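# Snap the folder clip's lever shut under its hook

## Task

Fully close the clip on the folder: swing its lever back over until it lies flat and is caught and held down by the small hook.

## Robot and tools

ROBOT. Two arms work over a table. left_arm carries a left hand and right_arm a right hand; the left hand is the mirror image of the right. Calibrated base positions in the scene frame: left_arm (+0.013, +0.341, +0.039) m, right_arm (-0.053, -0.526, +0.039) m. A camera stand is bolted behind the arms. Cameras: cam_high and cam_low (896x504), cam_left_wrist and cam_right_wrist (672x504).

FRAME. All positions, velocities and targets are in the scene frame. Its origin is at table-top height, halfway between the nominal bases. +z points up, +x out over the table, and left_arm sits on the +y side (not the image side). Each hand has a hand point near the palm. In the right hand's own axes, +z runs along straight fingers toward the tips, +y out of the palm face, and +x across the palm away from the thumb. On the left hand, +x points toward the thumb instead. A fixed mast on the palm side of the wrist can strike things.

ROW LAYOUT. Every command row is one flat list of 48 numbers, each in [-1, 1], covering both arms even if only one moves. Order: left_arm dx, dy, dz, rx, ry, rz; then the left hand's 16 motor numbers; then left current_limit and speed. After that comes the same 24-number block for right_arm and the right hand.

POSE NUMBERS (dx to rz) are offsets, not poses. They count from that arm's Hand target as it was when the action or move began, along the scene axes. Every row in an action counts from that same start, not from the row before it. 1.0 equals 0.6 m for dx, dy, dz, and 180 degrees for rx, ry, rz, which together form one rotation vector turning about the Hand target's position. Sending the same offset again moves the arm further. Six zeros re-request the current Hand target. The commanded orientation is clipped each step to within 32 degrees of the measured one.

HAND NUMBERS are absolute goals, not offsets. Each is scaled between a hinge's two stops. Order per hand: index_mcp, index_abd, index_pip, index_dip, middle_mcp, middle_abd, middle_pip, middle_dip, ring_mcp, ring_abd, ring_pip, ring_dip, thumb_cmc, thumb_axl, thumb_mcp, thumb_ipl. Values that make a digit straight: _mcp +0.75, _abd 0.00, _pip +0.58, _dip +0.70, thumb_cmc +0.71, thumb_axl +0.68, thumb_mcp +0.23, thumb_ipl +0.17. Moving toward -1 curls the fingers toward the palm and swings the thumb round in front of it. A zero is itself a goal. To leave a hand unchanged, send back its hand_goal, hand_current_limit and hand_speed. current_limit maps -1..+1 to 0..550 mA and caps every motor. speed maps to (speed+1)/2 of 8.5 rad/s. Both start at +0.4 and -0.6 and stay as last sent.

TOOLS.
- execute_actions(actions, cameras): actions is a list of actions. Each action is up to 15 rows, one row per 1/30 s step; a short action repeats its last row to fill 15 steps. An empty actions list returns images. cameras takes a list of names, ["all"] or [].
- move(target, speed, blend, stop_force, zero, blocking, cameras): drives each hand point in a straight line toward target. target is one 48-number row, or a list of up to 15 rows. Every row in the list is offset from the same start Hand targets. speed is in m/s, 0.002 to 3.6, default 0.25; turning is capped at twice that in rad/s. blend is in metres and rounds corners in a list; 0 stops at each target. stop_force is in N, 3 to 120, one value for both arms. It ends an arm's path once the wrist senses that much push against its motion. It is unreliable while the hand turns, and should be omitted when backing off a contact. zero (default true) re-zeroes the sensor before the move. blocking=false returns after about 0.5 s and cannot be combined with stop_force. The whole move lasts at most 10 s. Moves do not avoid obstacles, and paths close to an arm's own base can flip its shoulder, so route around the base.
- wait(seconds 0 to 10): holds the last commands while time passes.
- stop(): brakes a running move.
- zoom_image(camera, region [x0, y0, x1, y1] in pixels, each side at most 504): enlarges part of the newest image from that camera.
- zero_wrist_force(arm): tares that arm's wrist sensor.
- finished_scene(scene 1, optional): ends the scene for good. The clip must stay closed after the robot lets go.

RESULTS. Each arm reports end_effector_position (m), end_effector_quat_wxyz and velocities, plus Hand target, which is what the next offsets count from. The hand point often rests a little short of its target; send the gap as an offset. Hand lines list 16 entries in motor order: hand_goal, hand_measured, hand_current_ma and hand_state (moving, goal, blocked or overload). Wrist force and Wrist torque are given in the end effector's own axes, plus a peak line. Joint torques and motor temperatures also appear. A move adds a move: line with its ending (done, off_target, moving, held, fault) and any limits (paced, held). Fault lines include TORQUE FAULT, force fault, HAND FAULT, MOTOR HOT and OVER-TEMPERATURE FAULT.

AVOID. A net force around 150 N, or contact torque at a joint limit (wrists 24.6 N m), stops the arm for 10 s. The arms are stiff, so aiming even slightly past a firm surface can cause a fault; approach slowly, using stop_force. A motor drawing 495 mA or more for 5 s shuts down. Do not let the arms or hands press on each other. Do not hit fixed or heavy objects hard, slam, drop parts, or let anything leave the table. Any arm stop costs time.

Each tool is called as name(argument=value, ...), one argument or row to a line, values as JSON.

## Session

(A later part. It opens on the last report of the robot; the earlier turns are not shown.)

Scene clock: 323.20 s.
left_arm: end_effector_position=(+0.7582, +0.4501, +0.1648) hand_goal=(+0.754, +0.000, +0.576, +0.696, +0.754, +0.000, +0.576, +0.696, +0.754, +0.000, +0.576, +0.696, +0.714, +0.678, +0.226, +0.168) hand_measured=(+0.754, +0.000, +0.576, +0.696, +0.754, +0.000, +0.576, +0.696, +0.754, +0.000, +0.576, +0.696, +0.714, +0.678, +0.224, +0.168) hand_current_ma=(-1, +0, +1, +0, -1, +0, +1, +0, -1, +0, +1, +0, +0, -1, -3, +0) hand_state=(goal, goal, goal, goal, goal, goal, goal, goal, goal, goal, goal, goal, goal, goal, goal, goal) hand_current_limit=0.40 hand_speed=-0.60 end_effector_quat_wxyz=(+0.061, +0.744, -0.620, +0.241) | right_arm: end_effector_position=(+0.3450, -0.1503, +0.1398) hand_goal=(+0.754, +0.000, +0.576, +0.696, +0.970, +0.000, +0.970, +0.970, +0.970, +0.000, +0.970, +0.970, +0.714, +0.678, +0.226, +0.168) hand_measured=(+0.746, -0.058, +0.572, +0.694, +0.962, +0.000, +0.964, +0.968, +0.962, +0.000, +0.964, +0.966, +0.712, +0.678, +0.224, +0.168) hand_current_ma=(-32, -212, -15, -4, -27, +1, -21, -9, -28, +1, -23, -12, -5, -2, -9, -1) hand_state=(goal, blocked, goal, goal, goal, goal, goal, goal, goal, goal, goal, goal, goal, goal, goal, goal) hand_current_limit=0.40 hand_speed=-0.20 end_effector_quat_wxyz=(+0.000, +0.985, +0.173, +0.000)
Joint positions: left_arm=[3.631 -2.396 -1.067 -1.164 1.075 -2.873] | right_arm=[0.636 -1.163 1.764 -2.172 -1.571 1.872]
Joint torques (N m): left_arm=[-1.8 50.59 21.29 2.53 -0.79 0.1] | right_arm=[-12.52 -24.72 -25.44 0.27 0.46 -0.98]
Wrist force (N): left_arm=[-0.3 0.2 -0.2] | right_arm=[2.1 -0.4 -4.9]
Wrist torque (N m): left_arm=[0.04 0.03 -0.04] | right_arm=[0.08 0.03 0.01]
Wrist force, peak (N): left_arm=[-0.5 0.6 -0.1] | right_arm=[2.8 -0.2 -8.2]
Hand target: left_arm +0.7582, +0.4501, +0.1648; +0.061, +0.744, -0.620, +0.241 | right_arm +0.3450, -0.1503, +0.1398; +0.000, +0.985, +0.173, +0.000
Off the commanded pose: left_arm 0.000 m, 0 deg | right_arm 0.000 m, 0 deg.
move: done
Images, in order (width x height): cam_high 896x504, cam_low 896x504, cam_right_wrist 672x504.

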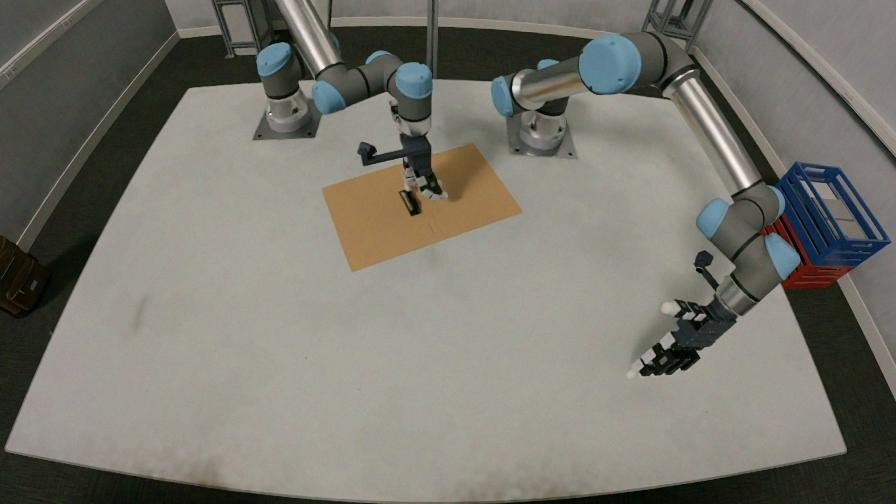

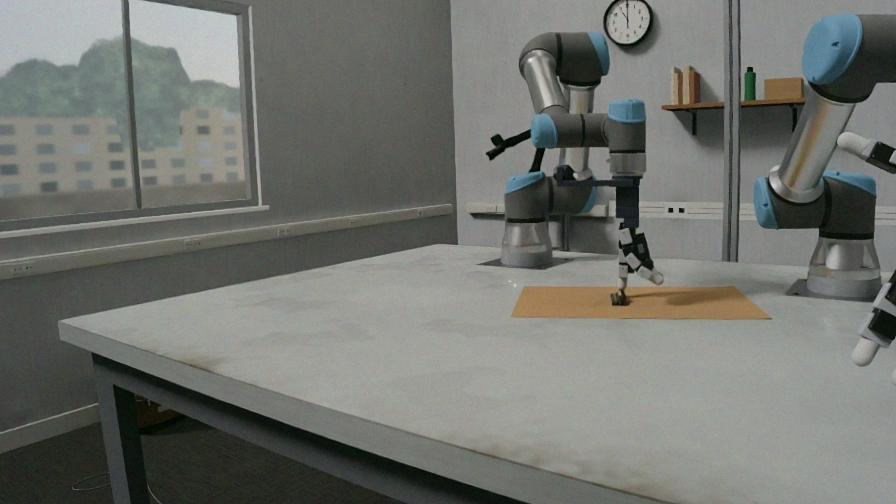

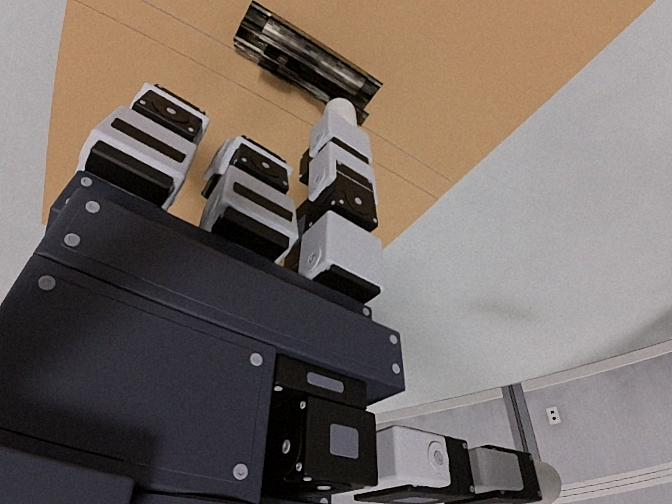

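move(
  target=[0,0,0,0,0,0,0.754,0,0.576,0.696,0.754,0,0.576,0.696,0.754,0,0.576,0.696,0.714,0.678,0.226,0.168,0.4,-0.6,-0.0063,-0.0023,-0.03,0,0,0,0.754,0,0.576,0.696,0.97,0,0.97,0.97,0.97,0,0.97,0.97,0.714,0.678,0.226,0.168,0.4,-0.2],
  speed=0.02,
  stop_force=20,
  cameras=["cam_high","cam_low","cam_right_wrist"],
)

zoom_image(
  camera="cam_right_wrist",
  region=[300, 10, 460, 150],
)

zoom_image(
  camera="cam_low",
  region=[590, 240, 660, 310],
)

zoom_image(
  camera="cam_high",
  region=[380, 160, 450, 230],
)

Scene clock: 333.60 s.
left_arm: end_effector_position=(+0.7582, +0.4501, +0.1648) hand_goal=(+0.754, +0.000, +0.576, +0.696, +0.754, +0.000, +0.576, +0.696, +0.754, +0.000, +0.576, +0.696, +0.714, +0.678, +0.226, +0.168) hand_measured=(+0.754, +0.000, +0.576, +0.696, +0.754, +0.000, +0.576, +0.696, +0.754, +0.000, +0.576, +0.696, +0.714, +0.678, +0.224, +0.168) hand_current_ma=(-1, +0, +1, +0, -1, +0, +1, +0, -1, +0, +1, +0, +0, -1, -3, +0) hand_state=(goal, goal, goal, goal, goal, goal, goal, goal, goal, goal, goal, goal, goal, goal, goal, goal) hand_current_limit=0.40 hand_speed=-0.60 end_effector_quat_wxyz=(+0.061, +0.744, -0.620, +0.241) | right_arm: end_effector_position=(+0.3438, -0.1508, +0.1337) hand_goal=(+0.754, +0.000, +0.576, +0.696, +0.970, +0.000, +0.970, +0.970, +0.970, +0.000, +0.970, +0.970, +0.714, +0.678, +0.226, +0.168) hand_measured=(+0.744, -0.062, +0.570, +0.694, +0.962, +0.000, +0.964, +0.968, +0.962, +0.000, +0.964, +0.966, +0.712, +0.678, +0.224, +0.168) hand_current_ma=(-43, -228, -21, -8, -27, +1, -20, -9, -28, +1, -22, -12, -5, -2, -9, -1) hand_state=(goal, blocked, goal, goal, goal, goal, goal, goal, goal, goal, goal, goal, goal, goal, goal, goal) hand_current_limit=0.40 hand_speed=-0.20 end_effector_quat_wxyz=(+0.000, +0.985, +0.173, +0.000)
Joint positions: left_arm=[3.631 -2.396 -1.067 -1.164 1.075 -2.873] | right_arm=[0.637 -1.157 1.774 -2.187 -1.571 1.873]
Joint torques (N m): left_arm=[-2.18 50.19 21.33 2.51 -1.05 0.15] | right_arm=[-12.79 -34.02 -19.09 -2.2 2.44 -0.69]
Wrist force (N): left_arm=[-0.2 0.1 0.0] | right_arm=[1.7 -0.4 -24.0]
Wrist torque (N m): left_arm=[0.02 0.03 -0.02] | right_arm=[1.55 -0.33 -0.02]
Wrist force, peak (N): left_arm=[-0.1 0.7 0.0] | right_arm=[0.8 -0.8 -40.3]
Hand target: left_arm +0.7582, +0.4501, +0.1648; +0.061, +0.744, -0.620, +0.241 | right_arm +0.3438, -0.1508, +0.1337; +0.000, +0.985, +0.173, +0.000 (not the last commanded pose)
Off the commanded pose: left_arm 0.000 m, 0 deg | right_arm 0.012 m, 0 deg.
move: contact (right_arm)
Images, in order (width x height): cam_high 896x504, cam_low 896x504, cam_right_wrist 672x504.

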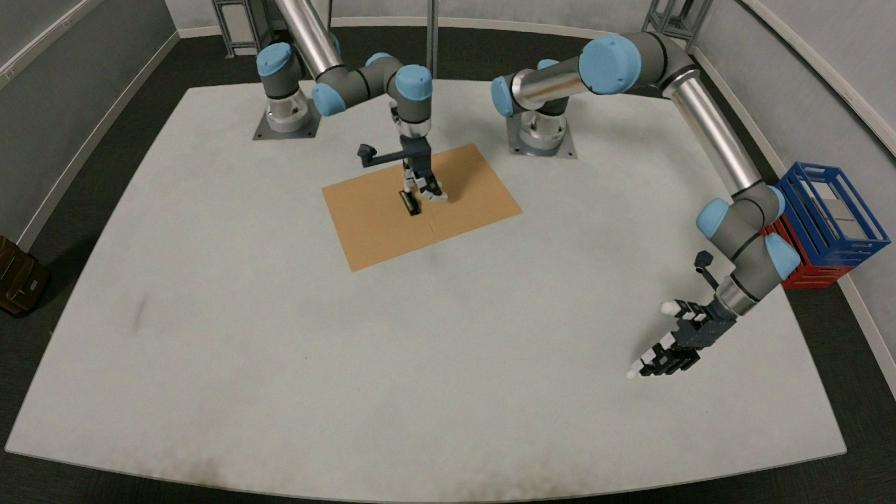

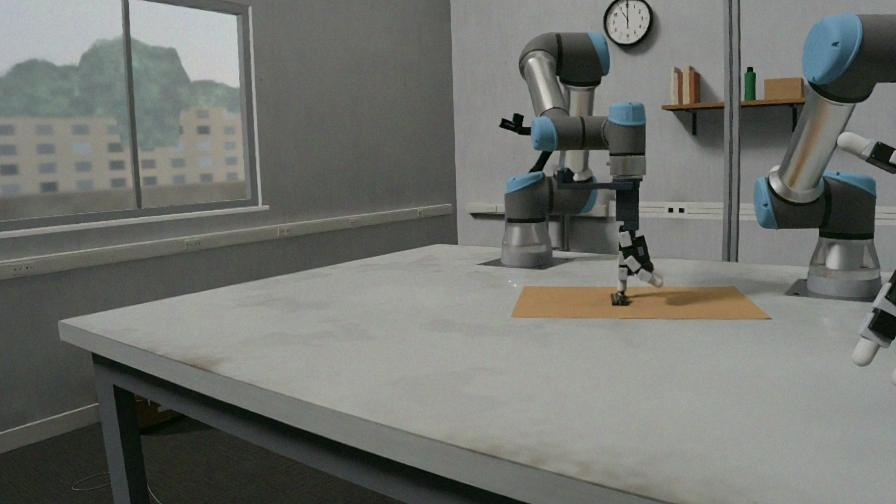

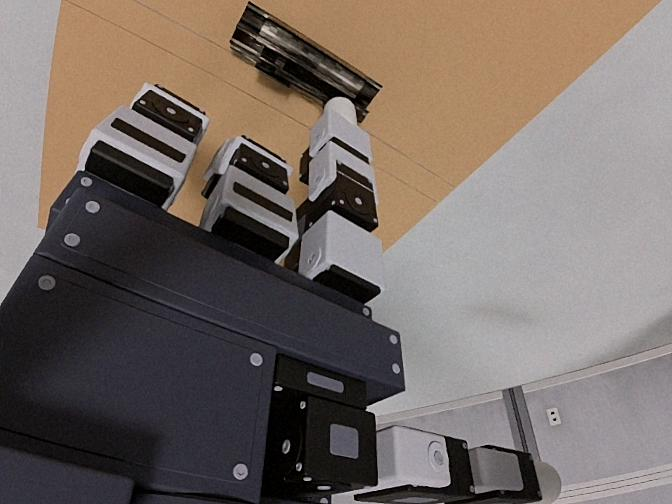

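Scaled by 3.150 from the camera's 672x504 image, which has a finer 960x720 frame.

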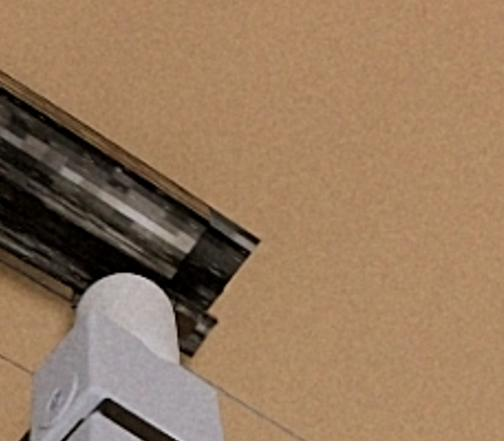

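Scaled by 7.200 from the camera's 896x504 image, which has a finer 1280x720 frame.

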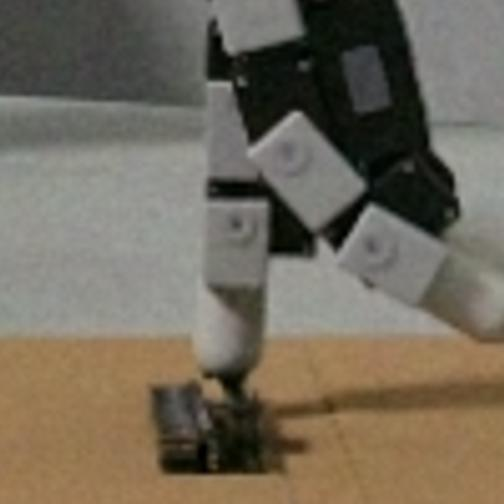

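Scaled by 7.200 from the camera's 896x504 image, which has a finer 1280x720 frame.

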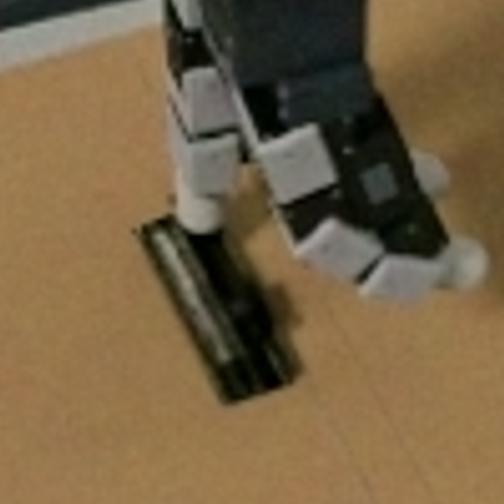

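move(
  target=[0,0,0,0,0,0,0.754,0,0.576,0.696,0.754,0,0.576,0.696,0.754,0,0.576,0.696,0.714,0.678,0.226,0.168,0.4,-0.6,0.03,0.011,0.075,0,0,0,0.754,0,0.576,0.696,0.97,0,0.97,0.97,0.97,0,0.97,0.97,0.714,0.678,0.226,0.168,0.4,-0.2],
  speed=0.1,
  cameras=["cam_high","cam_low","cam_right_wrist"],
)

zoom_image(
  camera="cam_right_wrist",
  region=[280, 0, 440, 140],
)

zoom_image(
  camera="cam_low",
  region=[590, 240, 660, 310],
)

zoom_image(
  camera="cam_high",
  region=[380, 160, 450, 230],
)

Scene clock: 339.97 s.
left_arm: end_effector_position=(+0.7582, +0.4501, +0.1648) hand_goal=(+0.754, +0.000, +0.576, +0.696, +0.754, +0.000, +0.576, +0.696, +0.754, +0.000, +0.576, +0.696, +0.714, +0.678, +0.226, +0.168) hand_measured=(+0.754, +0.000, +0.576, +0.696, +0.754, +0.000, +0.576, +0.696, +0.754, +0.000, +0.576, +0.696, +0.714, +0.678, +0.224, +0.168) hand_current_ma=(-1, +0, +1, +0, -1, +0, +1, +0, -1, +0, +1, +0, +0, -1, -3, +0) hand_state=(goal, goal, goal, goal, goal, goal, goal, goal, goal, goal, goal, goal, goal, goal, goal, goal) hand_current_limit=0.40 hand_speed=-0.60 end_effector_quat_wxyz=(+0.061, +0.744, -0.620, +0.241) | right_arm: end_effector_position=(+0.3619, -0.1443, +0.1788) hand_goal=(+0.754, +0.000, +0.576, +0.696, +0.970, +0.000, +0.970, +0.970, +0.970, +0.000, +0.970, +0.970, +0.714, +0.678, +0.226, +0.168) hand_measured=(+0.750, -0.002, +0.572, +0.694, +0.962, +0.000, +0.964, +0.968, +0.962, +0.000, +0.964, +0.966, +0.712, +0.678, +0.224, +0.168) hand_current_ma=(-16, -8, -11, -8, -27, +1, -20, -9, -28, +1, -22, -12, -5, -2, -9, -1) hand_state=(goal, goal, goal, goal, goal, goal, goal, goal, goal, goal, goal, goal, goal, goal, goal, goal) hand_current_limit=0.40 hand_speed=-0.20 end_effector_quat_wxyz=(+0.000, +0.985, +0.172, +0.000)
Joint positions: left_arm=[3.631 -2.396 -1.067 -1.164 1.075 -2.873] | right_arm=[0.627 -1.179 1.672 -2.063 -1.571 1.864]
Joint torques (N m): left_arm=[-1.98 51.53 21.72 2.6 -0.92 0.14] | right_arm=[7.85 -27.32 -16.87 -3.18 0.77 0.34]
Wrist force (N): left_arm=[-0.2 0.3 0.3] | right_arm=[0.1 -0.5 0.5]
Wrist torque (N m): left_arm=[0.03 0.04 -0.02] | right_arm=[-0.28 -0.13 -0.02]
Wrist force, peak (N): left_arm=[-0.2 0.2 -0.6] | right_arm=[1.4 -0.1 -24.4]
Hand target: left_arm +0.7582, +0.4501, +0.1648; +0.061, +0.744, -0.620, +0.241 | right_arm +0.3618, -0.1442, +0.1787; +0.000, +0.985, +0.173, +0.000
Off the commanded pose: left_arm 0.000 m, 0 deg | right_arm 0.000 m, 0 deg.
move: done
Images, in order (width x height): cam_high 896x504, cam_low 896x504, cam_right_wrist 672x504.

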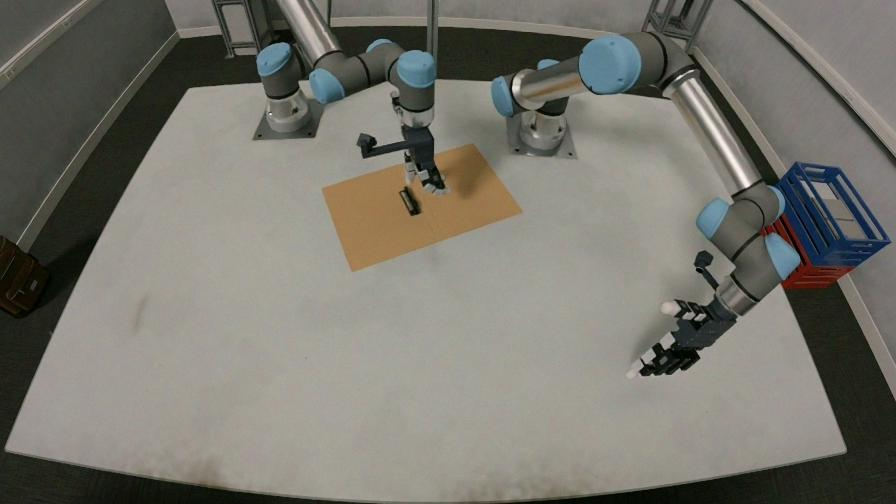

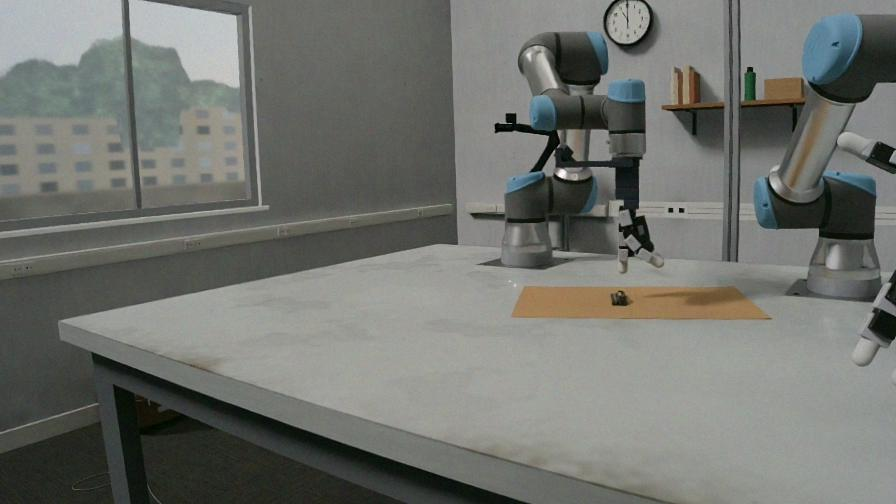

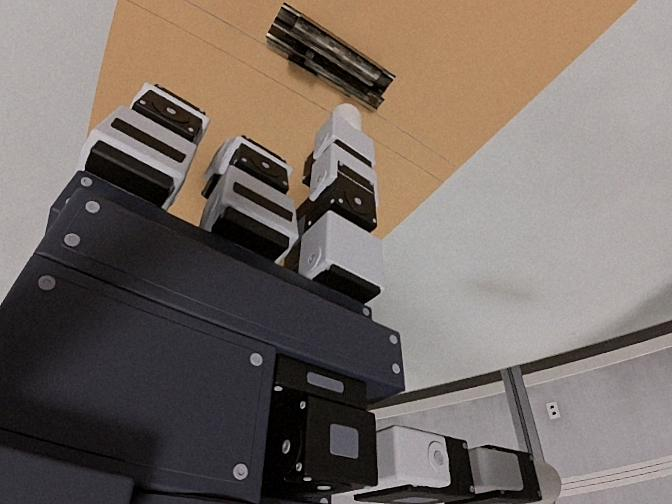

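Scaled by 3.150 from the camera's 672x504 image, which has a finer 960x720 frame.

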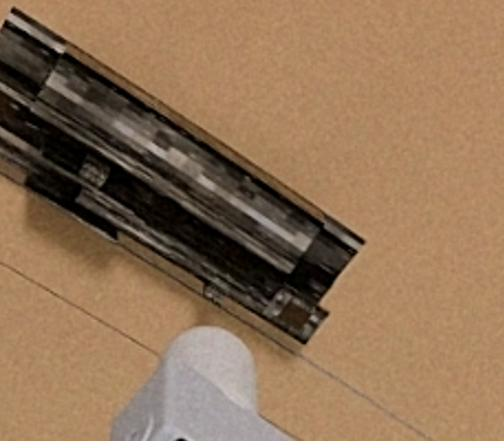

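Scaled by 7.200 from the camera's 896x504 image, which has a finer 1280x720 frame.

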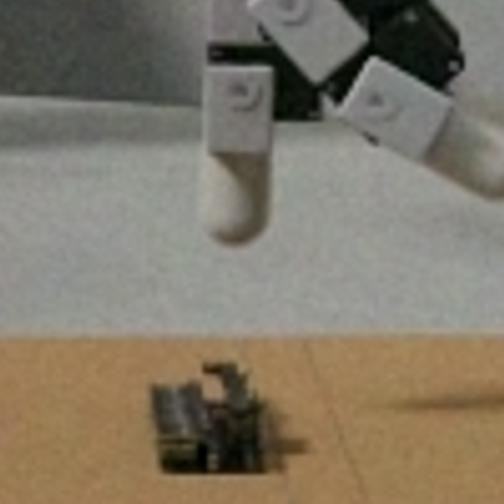

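Scaled by 7.200 from the camera's 896x504 image, which has a finer 1280x720 frame.

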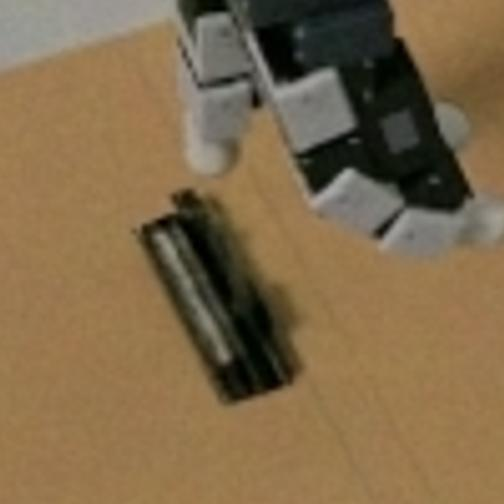

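zoom_image(
  camera="cam_right_wrist",
  region=[310, 50, 400, 120],
)

zoom_image(
  camera="cam_low",
  region=[605, 280, 640, 310],
)

Scaled by 5.600 from the camera's 672x504 image, which has a finer 960x720 frame.

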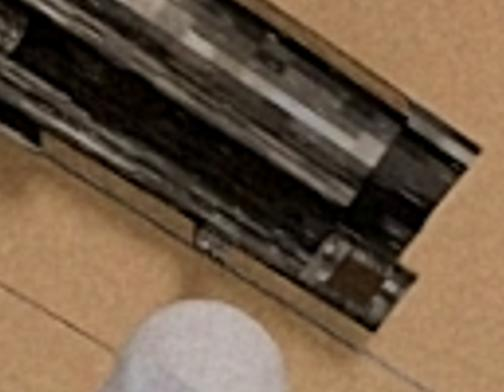

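Scaled by 14.400 from the camera's 896x504 image, which has a finer 1280x720 frame.

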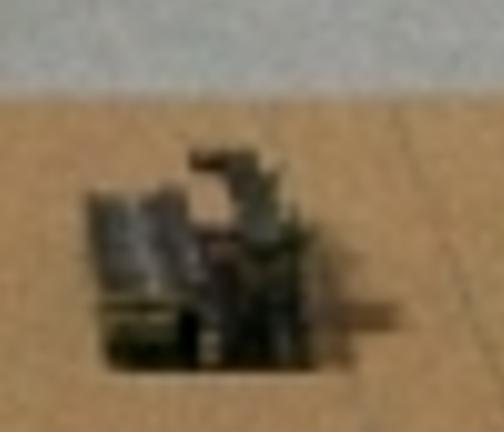

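zoom_image(
  camera="cam_right_wrist",
  region=[260, 0, 340, 80],
)

zoom_image(
  camera="cam_right_wrist",
  region=[325, 60, 395, 120],
)

Scaled by 6.300 from the camera's 672x504 image, which has a finer 960x720 frame.

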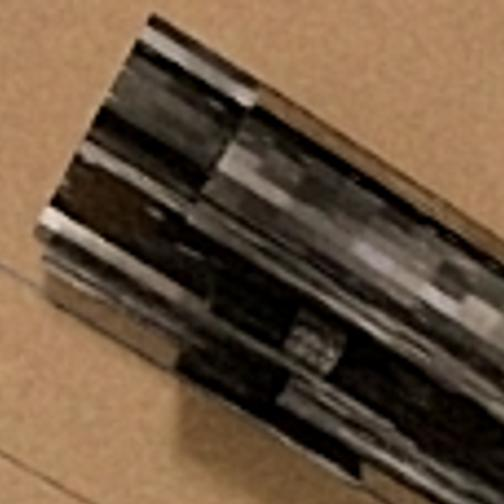

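Scaled by 7.200 from the camera's 672x504 image, which has a finer 960x720 frame.

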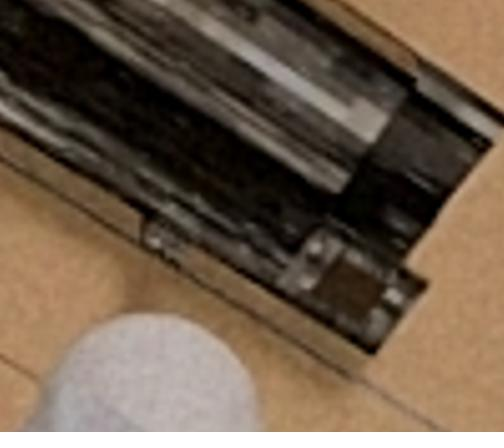

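move(
  target=[0,0,0,0,0,0,0.754,0,0.576,0.696,0.754,0,0.576,0.696,0.754,0,0.576,0.696,0.714,0.678,0.226,0.168,0.4,-0.6,0.1035,-0.2167,-0.031,0,0,-0.3333,0.754,0,0.576,0.696,0.97,0,0.97,0.97,0.97,0,0.97,0.97,0.714,0.678,0.226,0.168,0.4,-0.2],
  speed=0.3,
  cameras=["cam_right_wrist","cam_low","cam_high"],
)

zoom_image(
  camera="cam_right_wrist",
  region=[400, 120, 600, 280],
)

Scene clock: 390.03 s.
left_arm: end_effector_position=(+0.7582, +0.4501, +0.1648) hand_goal=(+0.754, +0.000, +0.576, +0.696, +0.754, +0.000, +0.576, +0.696, +0.754, +0.000, +0.576, +0.696, +0.714, +0.678, +0.226, +0.168) hand_measured=(+0.754, +0.000, +0.576, +0.696, +0.754, +0.000, +0.576, +0.696, +0.754, +0.000, +0.576, +0.696, +0.714, +0.678, +0.224, +0.168) hand_current_ma=(-1, +0, +1, +0, -1, +0, +1, +0, -1, +0, +1, +0, +0, -1, -3, +0) hand_state=(goal, goal, goal, goal, goal, goal, goal, goal, goal, goal, goal, goal, goal, goal, goal, goal) hand_current_limit=0.40 hand_speed=-0.60 end_effector_quat_wxyz=(+0.061, +0.744, -0.620, +0.241) | right_arm: end_effector_position=(+0.4239, -0.2743, +0.1601) hand_goal=(+0.754, +0.000, +0.576, +0.696, +0.970, +0.000, +0.970, +0.970, +0.970, +0.000, +0.970, +0.970, +0.714, +0.678, +0.226, +0.168) hand_measured=(+0.750, -0.002, +0.572, +0.694, +0.962, +0.000, +0.964, +0.968, +0.962, +0.000, +0.964, +0.966, +0.712, +0.678, +0.224, +0.168) hand_current_ma=(-13, -7, -10, -8, -27, +1, -20, -9, -28, +1, -22, -12, -5, -2, -9, -1) hand_state=(goal, goal, goal, goal, goal, goal, goal, goal, goal, goal, goal, goal, goal, goal, goal, goal) hand_current_limit=0.40 hand_speed=-0.20 end_effector_quat_wxyz=(+0.000, +0.939, -0.343, +0.000)
Joint positions: left_arm=[3.631 -2.396 -1.067 -1.164 1.075 -2.873] | right_arm=[0.276 -1.146 1.677 -2.102 -1.571 2.56]
Joint torques (N m): left_arm=[-1.02 51.17 20.58 2.71 -1.07 0.27] | right_arm=[13.12 -43.32 -17.8 -0.65 -0.75 0.11]
Wrist force (N): left_arm=[0.0 0.2 0.2] | right_arm=[0.3 -0.1 0.3]
Wrist torque (N m): left_arm=[0.02 0.00 0.00] | right_arm=[-0.24 -0.12 0.01]
Wrist force, peak (N): left_arm=[-0.6 0.4 0.2] | right_arm=[-0.2 -1.5 0.4]
Hand target: left_arm +0.7582, +0.4501, +0.1648; +0.061, +0.744, -0.620, +0.241 | right_arm +0.4239, -0.2742, +0.1601; +0.000, +0.939, -0.343, +0.000
Off the commanded pose: left_arm 0.000 m, 0 deg | right_arm 0.000 m, 0 deg.
move: done
Images, in order (width x height): cam_high 896x504, cam_low 896x504, cam_right_wrist 672x504.

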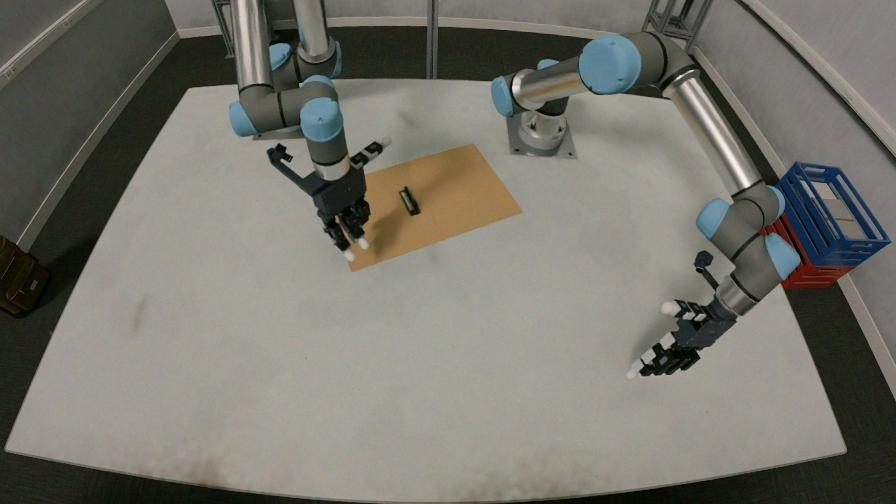

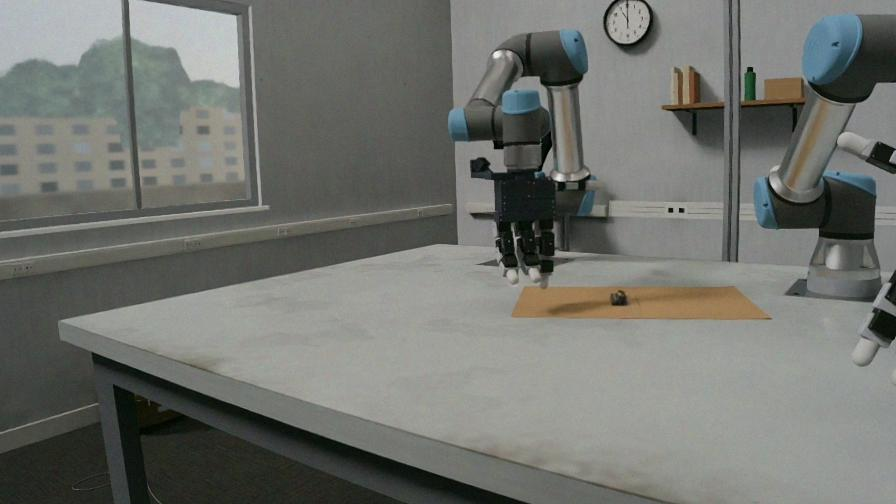

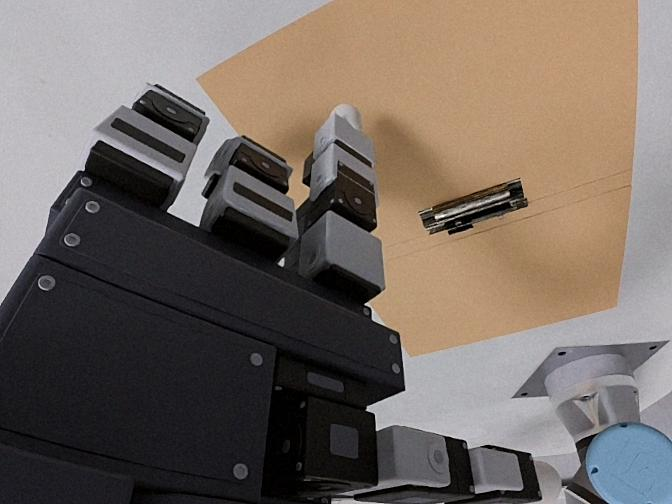

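Scaled by 2.520 from the camera's 672x504 image, which has a finer 960x720 frame.

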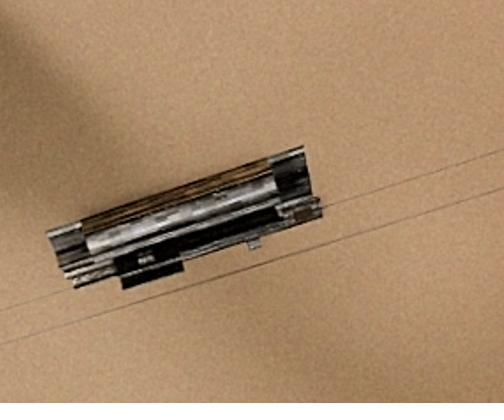

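zoom_image(
  camera="cam_right_wrist",
  region=[412, 170, 532, 240],
)

zoom_image(
  camera="cam_right_wrist",
  region=[480, 172, 536, 228],
)

zoom_image(
  camera="cam_low",
  region=[605, 280, 640, 310],
)

Scaled by 4.200 from the camera's 672x504 image, which has a finer 960x720 frame.

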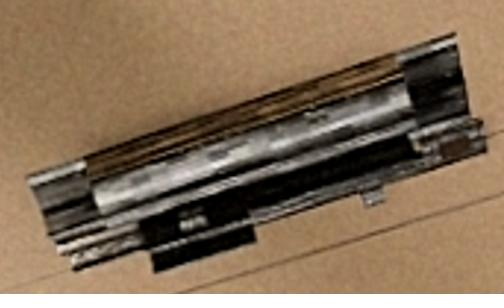

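Scaled by 9.000 from the camera's 672x504 image, which has a finer 960x720 frame.

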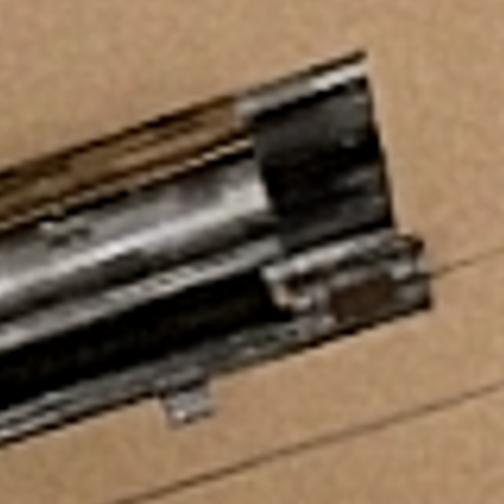

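Scaled by 14.400 from the camera's 896x504 image, which has a finer 1280x720 frame.

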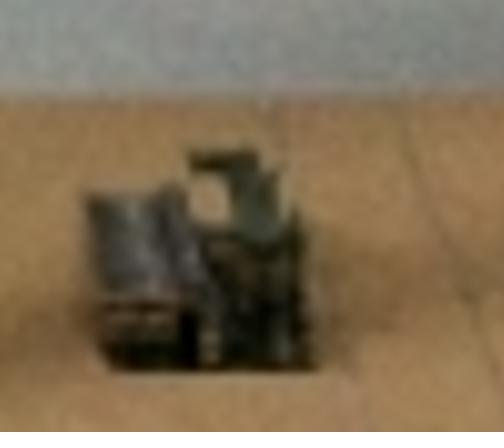

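move(
  target=[0,0,0,0,0,0,0.754,0,0.576,0.696,0.754,0,0.576,0.696,0.754,0,0.576,0.696,0.714,0.678,0.226,0.168,0.4,-0.6,-0.1628,0.1987,0.02,0,0,0.3333,0.754,0,0.576,0.696,0.97,0,0.97,0.97,0.97,0,0.97,0.97,0.714,0.678,0.226,0.168,0.4,-0.2],
  speed=0.3,
  cameras=["cam_right_wrist","cam_low","cam_high"],
)

zoom_image(
  camera="cam_right_wrist",
  region=[280, 0, 440, 140],
)

zoom_image(
  camera="cam_low",
  region=[590, 240, 660, 310],
)

zoom_image(
  camera="cam_high",
  region=[380, 160, 450, 230],
)

Scene clock: 433.33 s.
left_arm: end_effector_position=(+0.7582, +0.4501, +0.1648) hand_goal=(+0.754, +0.000, +0.576, +0.696, +0.754, +0.000, +0.576, +0.696, +0.754, +0.000, +0.576, +0.696, +0.714, +0.678, +0.226, +0.168) hand_measured=(+0.754, +0.000, +0.576, +0.696, +0.754, +0.000, +0.576, +0.696, +0.754, +0.000, +0.576, +0.696, +0.714, +0.678, +0.224, +0.168) hand_current_ma=(-1, +0, +1, +0, -1, +0, +1, +0, -1, +0, +1, +0, +0, -1, -3, +0) hand_state=(goal, goal, goal, goal, goal, goal, goal, goal, goal, goal, goal, goal, goal, goal, goal, goal) hand_current_limit=0.40 hand_speed=-0.60 end_effector_quat_wxyz=(+0.061, +0.744, -0.620, +0.241) | right_arm: end_effector_position=(+0.3262, -0.1550, +0.1722) hand_goal=(+0.754, +0.000, +0.576, +0.696, +0.970, +0.000, +0.970, +0.970, +0.970, +0.000, +0.970, +0.970, +0.714, +0.678, +0.226, +0.168) hand_measured=(+0.750, -0.002, +0.572, +0.694, +0.962, +0.000, +0.964, +0.968, +0.962, +0.000, +0.964, +0.966, +0.712, +0.678, +0.224, +0.168) hand_current_ma=(-13, -7, -10, -8, -27, +1, -20, -9, -28, +1, -22, -12, -5, -2, -9, -1) hand_state=(goal, goal, goal, goal, goal, goal, goal, goal, goal, goal, goal, goal, goal, goal, goal, goal) hand_current_limit=0.40 hand_speed=-0.20 end_effector_quat_wxyz=(+0.000, +0.985, +0.172, +0.000)
Joint positions: left_arm=[3.631 -2.396 -1.067 -1.164 1.075 -2.873] | right_arm=[0.649 -1.238 1.775 -2.108 -1.571 1.886]
Joint torques (N m): left_arm=[-1.44 50.88 20.77 2.73 -0.75 0.43] | right_arm=[-11.55 -24.6 -30.01 -4.31 1.92 -0.61]
Wrist force (N): left_arm=[-0.2 0.1 -0.2] | right_arm=[0.5 -0.6 0.2]
Wrist torque (N m): left_arm=[0.03 0.02 -0.01] | right_arm=[-0.29 -0.19 -0.12]
Wrist force, peak (N): left_arm=[-0.6 0.3 0.0] | right_arm=[-0.5 -1.4 0.4]
Hand target: left_arm +0.7582, +0.4501, +0.1648; +0.061, +0.744, -0.620, +0.241 | right_arm +0.3262, -0.1550, +0.1721; +0.000, +0.985, +0.173, +0.000
Off the commanded pose: left_arm 0.000 m, 0 deg | right_arm 0.000 m, 0 deg.
move: done
Images, in order (width x height): cam_high 896x504, cam_low 896x504, cam_right_wrist 672x504.

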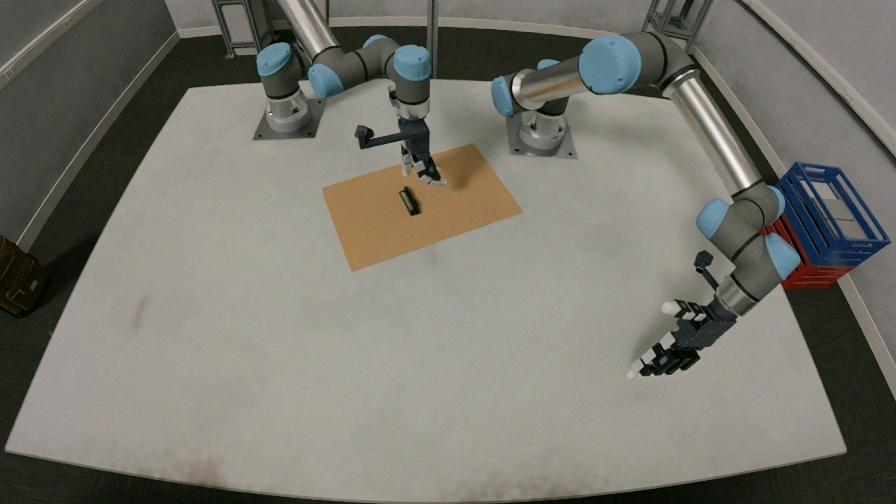

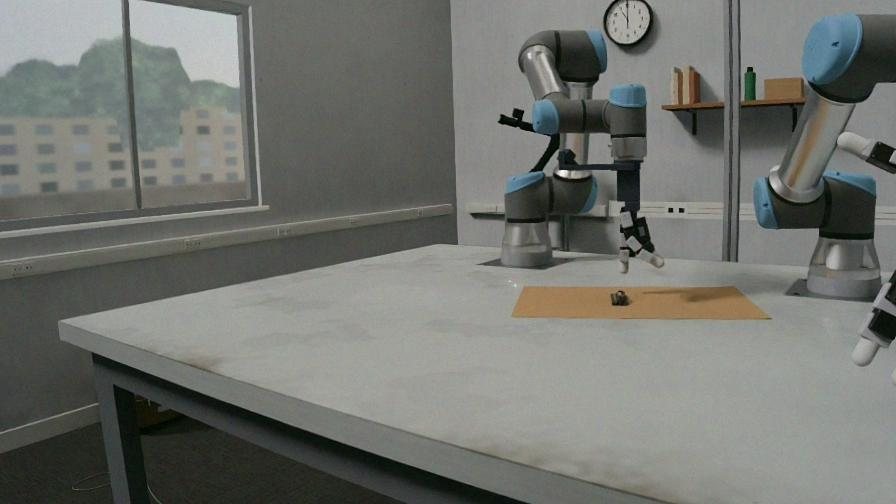

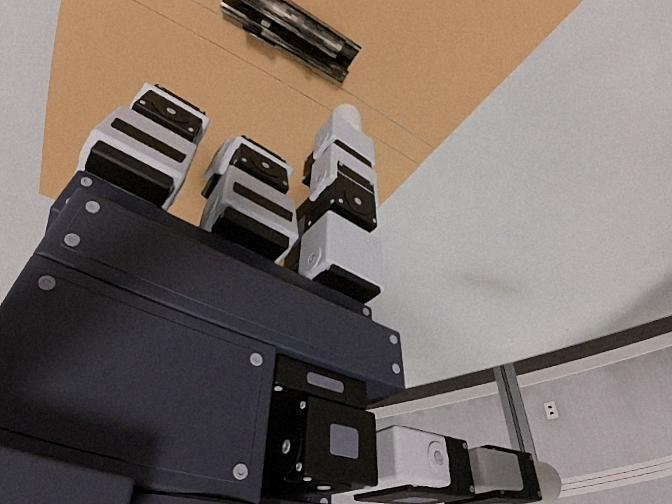

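Scaled by 3.150 from the camera's 672x504 image, which has a finer 960x720 frame.

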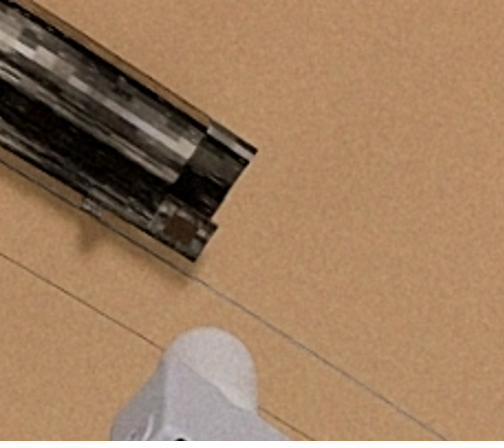

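Scaled by 7.200 from the camera's 896x504 image, which has a finer 1280x720 frame.

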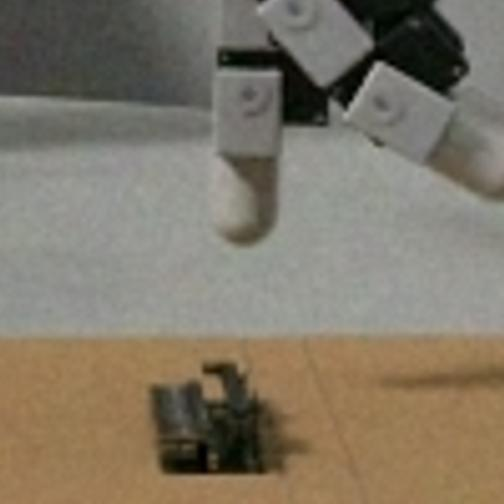

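Scaled by 7.200 from the camera's 896x504 image, which has a finer 1280x720 frame.

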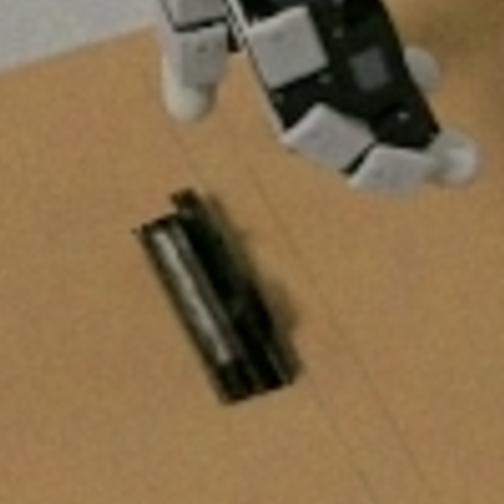

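move(
  target=[
    [0,0,0,0,0,0,0.754,0,0.576,0.696,0.754,0,0.576,0.696,0.754,0,0.576,0.696,0.714,0.678,0.226,0.168,0.4,-0.6,0.009,-0.0003,-0.04,0,0,0,0.754,0,0.576,0.696,0.97,0,0.97,0.97,0.97,0,0.97,0.97,0.714,0.678,0.226,0.168,0.4,-0.2],
    [0,0,0,0,0,0,0.754,0,0.576,0.696,0.754,0,0.576,0.696,0.754,0,0.576,0.696,0.714,0.678,0.226,0.168,0.4,-0.6,0.009,-0.0003,-0.0833,0,0,0,0.754,0,0.576,0.696,0.97,0,0.97,0.97,0.97,0,0.97,0.97,0.714,0.678,0.226,0.168,0.4,-0.2],
  ],
  speed=[0.06, 0.015],
  stop_force=28,
  cameras=["cam_high","cam_low","cam_right_wrist"],
)

zoom_image(
  camera="cam_right_wrist",
  region=[280, 0, 440, 140],
)

zoom_image(
  camera="cam_low",
  region=[590, 240, 660, 310],
)

zoom_image(
  camera="cam_high",
  region=[380, 160, 450, 230],
)

Scene clock: 445.57 s.
left_arm: end_effector_position=(+0.7582, +0.4501, +0.1648) hand_goal=(+0.754, +0.000, +0.576, +0.696, +0.754, +0.000, +0.576, +0.696, +0.754, +0.000, +0.576, +0.696, +0.714, +0.678, +0.226, +0.168) hand_measured=(+0.754, +0.000, +0.576, +0.696, +0.754, +0.000, +0.576, +0.696, +0.754, +0.000, +0.576, +0.696, +0.714, +0.678, +0.224, +0.168) hand_current_ma=(-1, +0, +1, +0, -1, +0, +1, +0, -1, +0, +1, +0, +0, -1, -3, +0) hand_state=(goal, goal, goal, goal, goal, goal, goal, goal, goal, goal, goal, goal, goal, goal, goal, goal) hand_current_limit=0.40 hand_speed=-0.60 end_effector_quat_wxyz=(+0.061, +0.744, -0.620, +0.241) | right_arm: end_effector_position=(+0.3317, -0.1552, +0.1335) hand_goal=(+0.754, +0.000, +0.576, +0.696, +0.970, +0.000, +0.970, +0.970, +0.970, +0.000, +0.970, +0.970, +0.714, +0.678, +0.226, +0.168) hand_measured=(+0.754, +0.002, +0.574, +0.690, +0.962, +0.000, +0.964, +0.968, +0.962, +0.000, +0.964, +0.966, +0.712, +0.678, +0.224, +0.168) hand_current_ma=(+1, +7, -5, -18, -27, +1, -20, -9, -28, +1, -22, -12, -5, -2, -9, -1) hand_state=(goal, goal, goal, goal, goal, goal, goal, goal, goal, goal, goal, goal, goal, goal, goal, goal) hand_current_limit=0.40 hand_speed=-0.20 end_effector_quat_wxyz=(+0.000, +0.985, +0.173, +0.000)
Joint positions: left_arm=[3.631 -2.396 -1.067 -1.164 1.075 -2.873] | right_arm=[0.643 -1.179 1.809 -2.2 -1.571 1.88]
Joint torques (N m): left_arm=[-1.86 52.21 20.55 2.58 -1 0.15] | right_arm=[11.25 -30.54 -19.29 -1 1.91 0.4]
Wrist force (N): left_arm=[0.0 0.1 0.1] | right_arm=[-0.4 -1.1 -28.2]
Wrist torque (N m): left_arm=[0.00 0.00 -0.01] | right_arm=[1.94 -0.80 -0.05]
Wrist force, peak (N): left_arm=[-0.6 0.2 -0.3] | right_arm=[-0.7 -1.6 -38.1]
Hand target: left_arm +0.7582, +0.4501, +0.1648; +0.061, +0.744, -0.620, +0.241 | right_arm +0.3317, -0.1552, +0.1335; +0.000, +0.985, +0.173, +0.000 (not the last commanded pose)
Off the commanded pose: left_arm 0.000 m, 0 deg | right_arm 0.011 m, 0 deg.
move: contact (right_arm); path passed 1 of 2 targets
Images, in order (width x height): cam_high 896x504, cam_low 896x504, cam_right_wrist 672x504.

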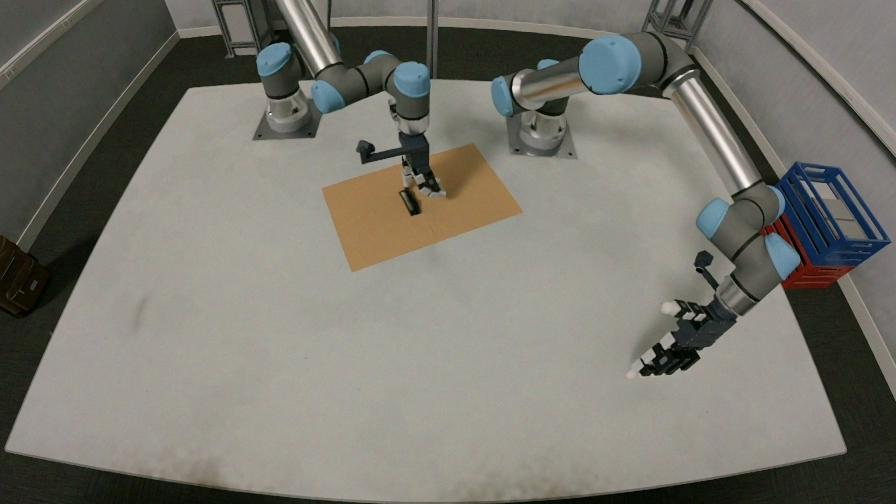

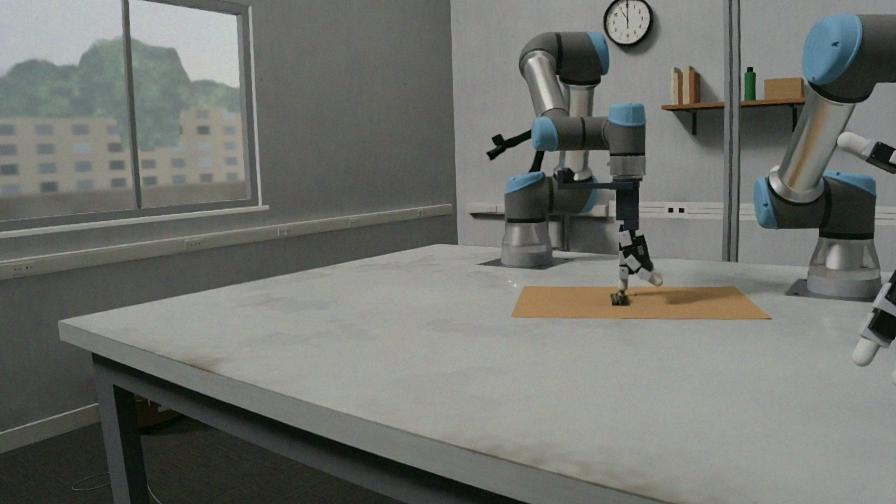

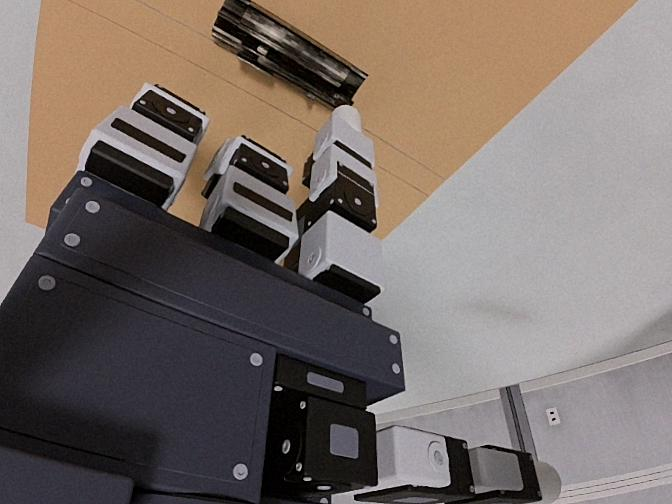

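Scaled by 3.150 from the camera's 672x504 image, which has a finer 960x720 frame.

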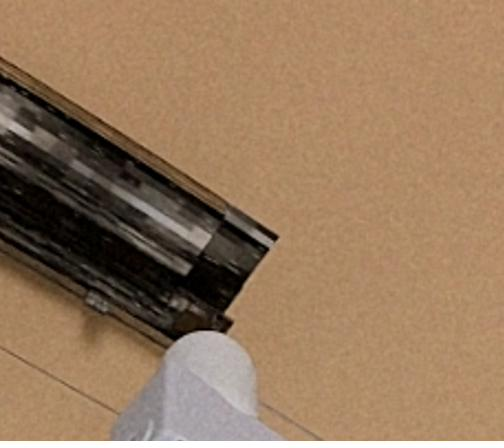

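Scaled by 7.200 from the camera's 896x504 image, which has a finer 1280x720 frame.

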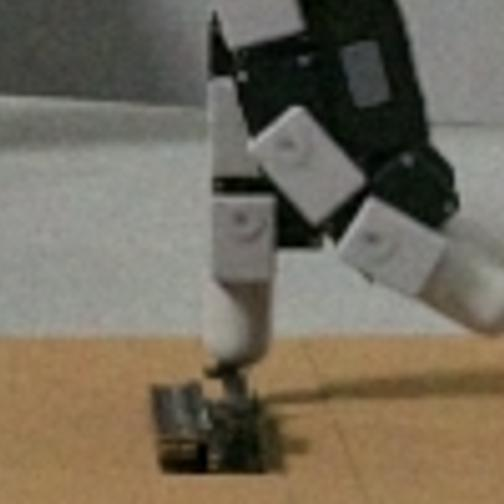

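Scaled by 7.200 from the camera's 896x504 image, which has a finer 1280x720 frame.

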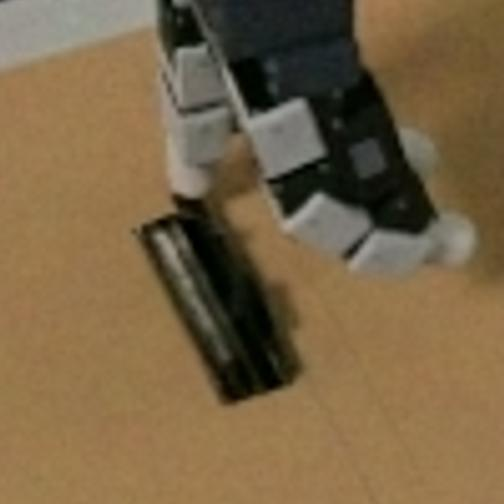

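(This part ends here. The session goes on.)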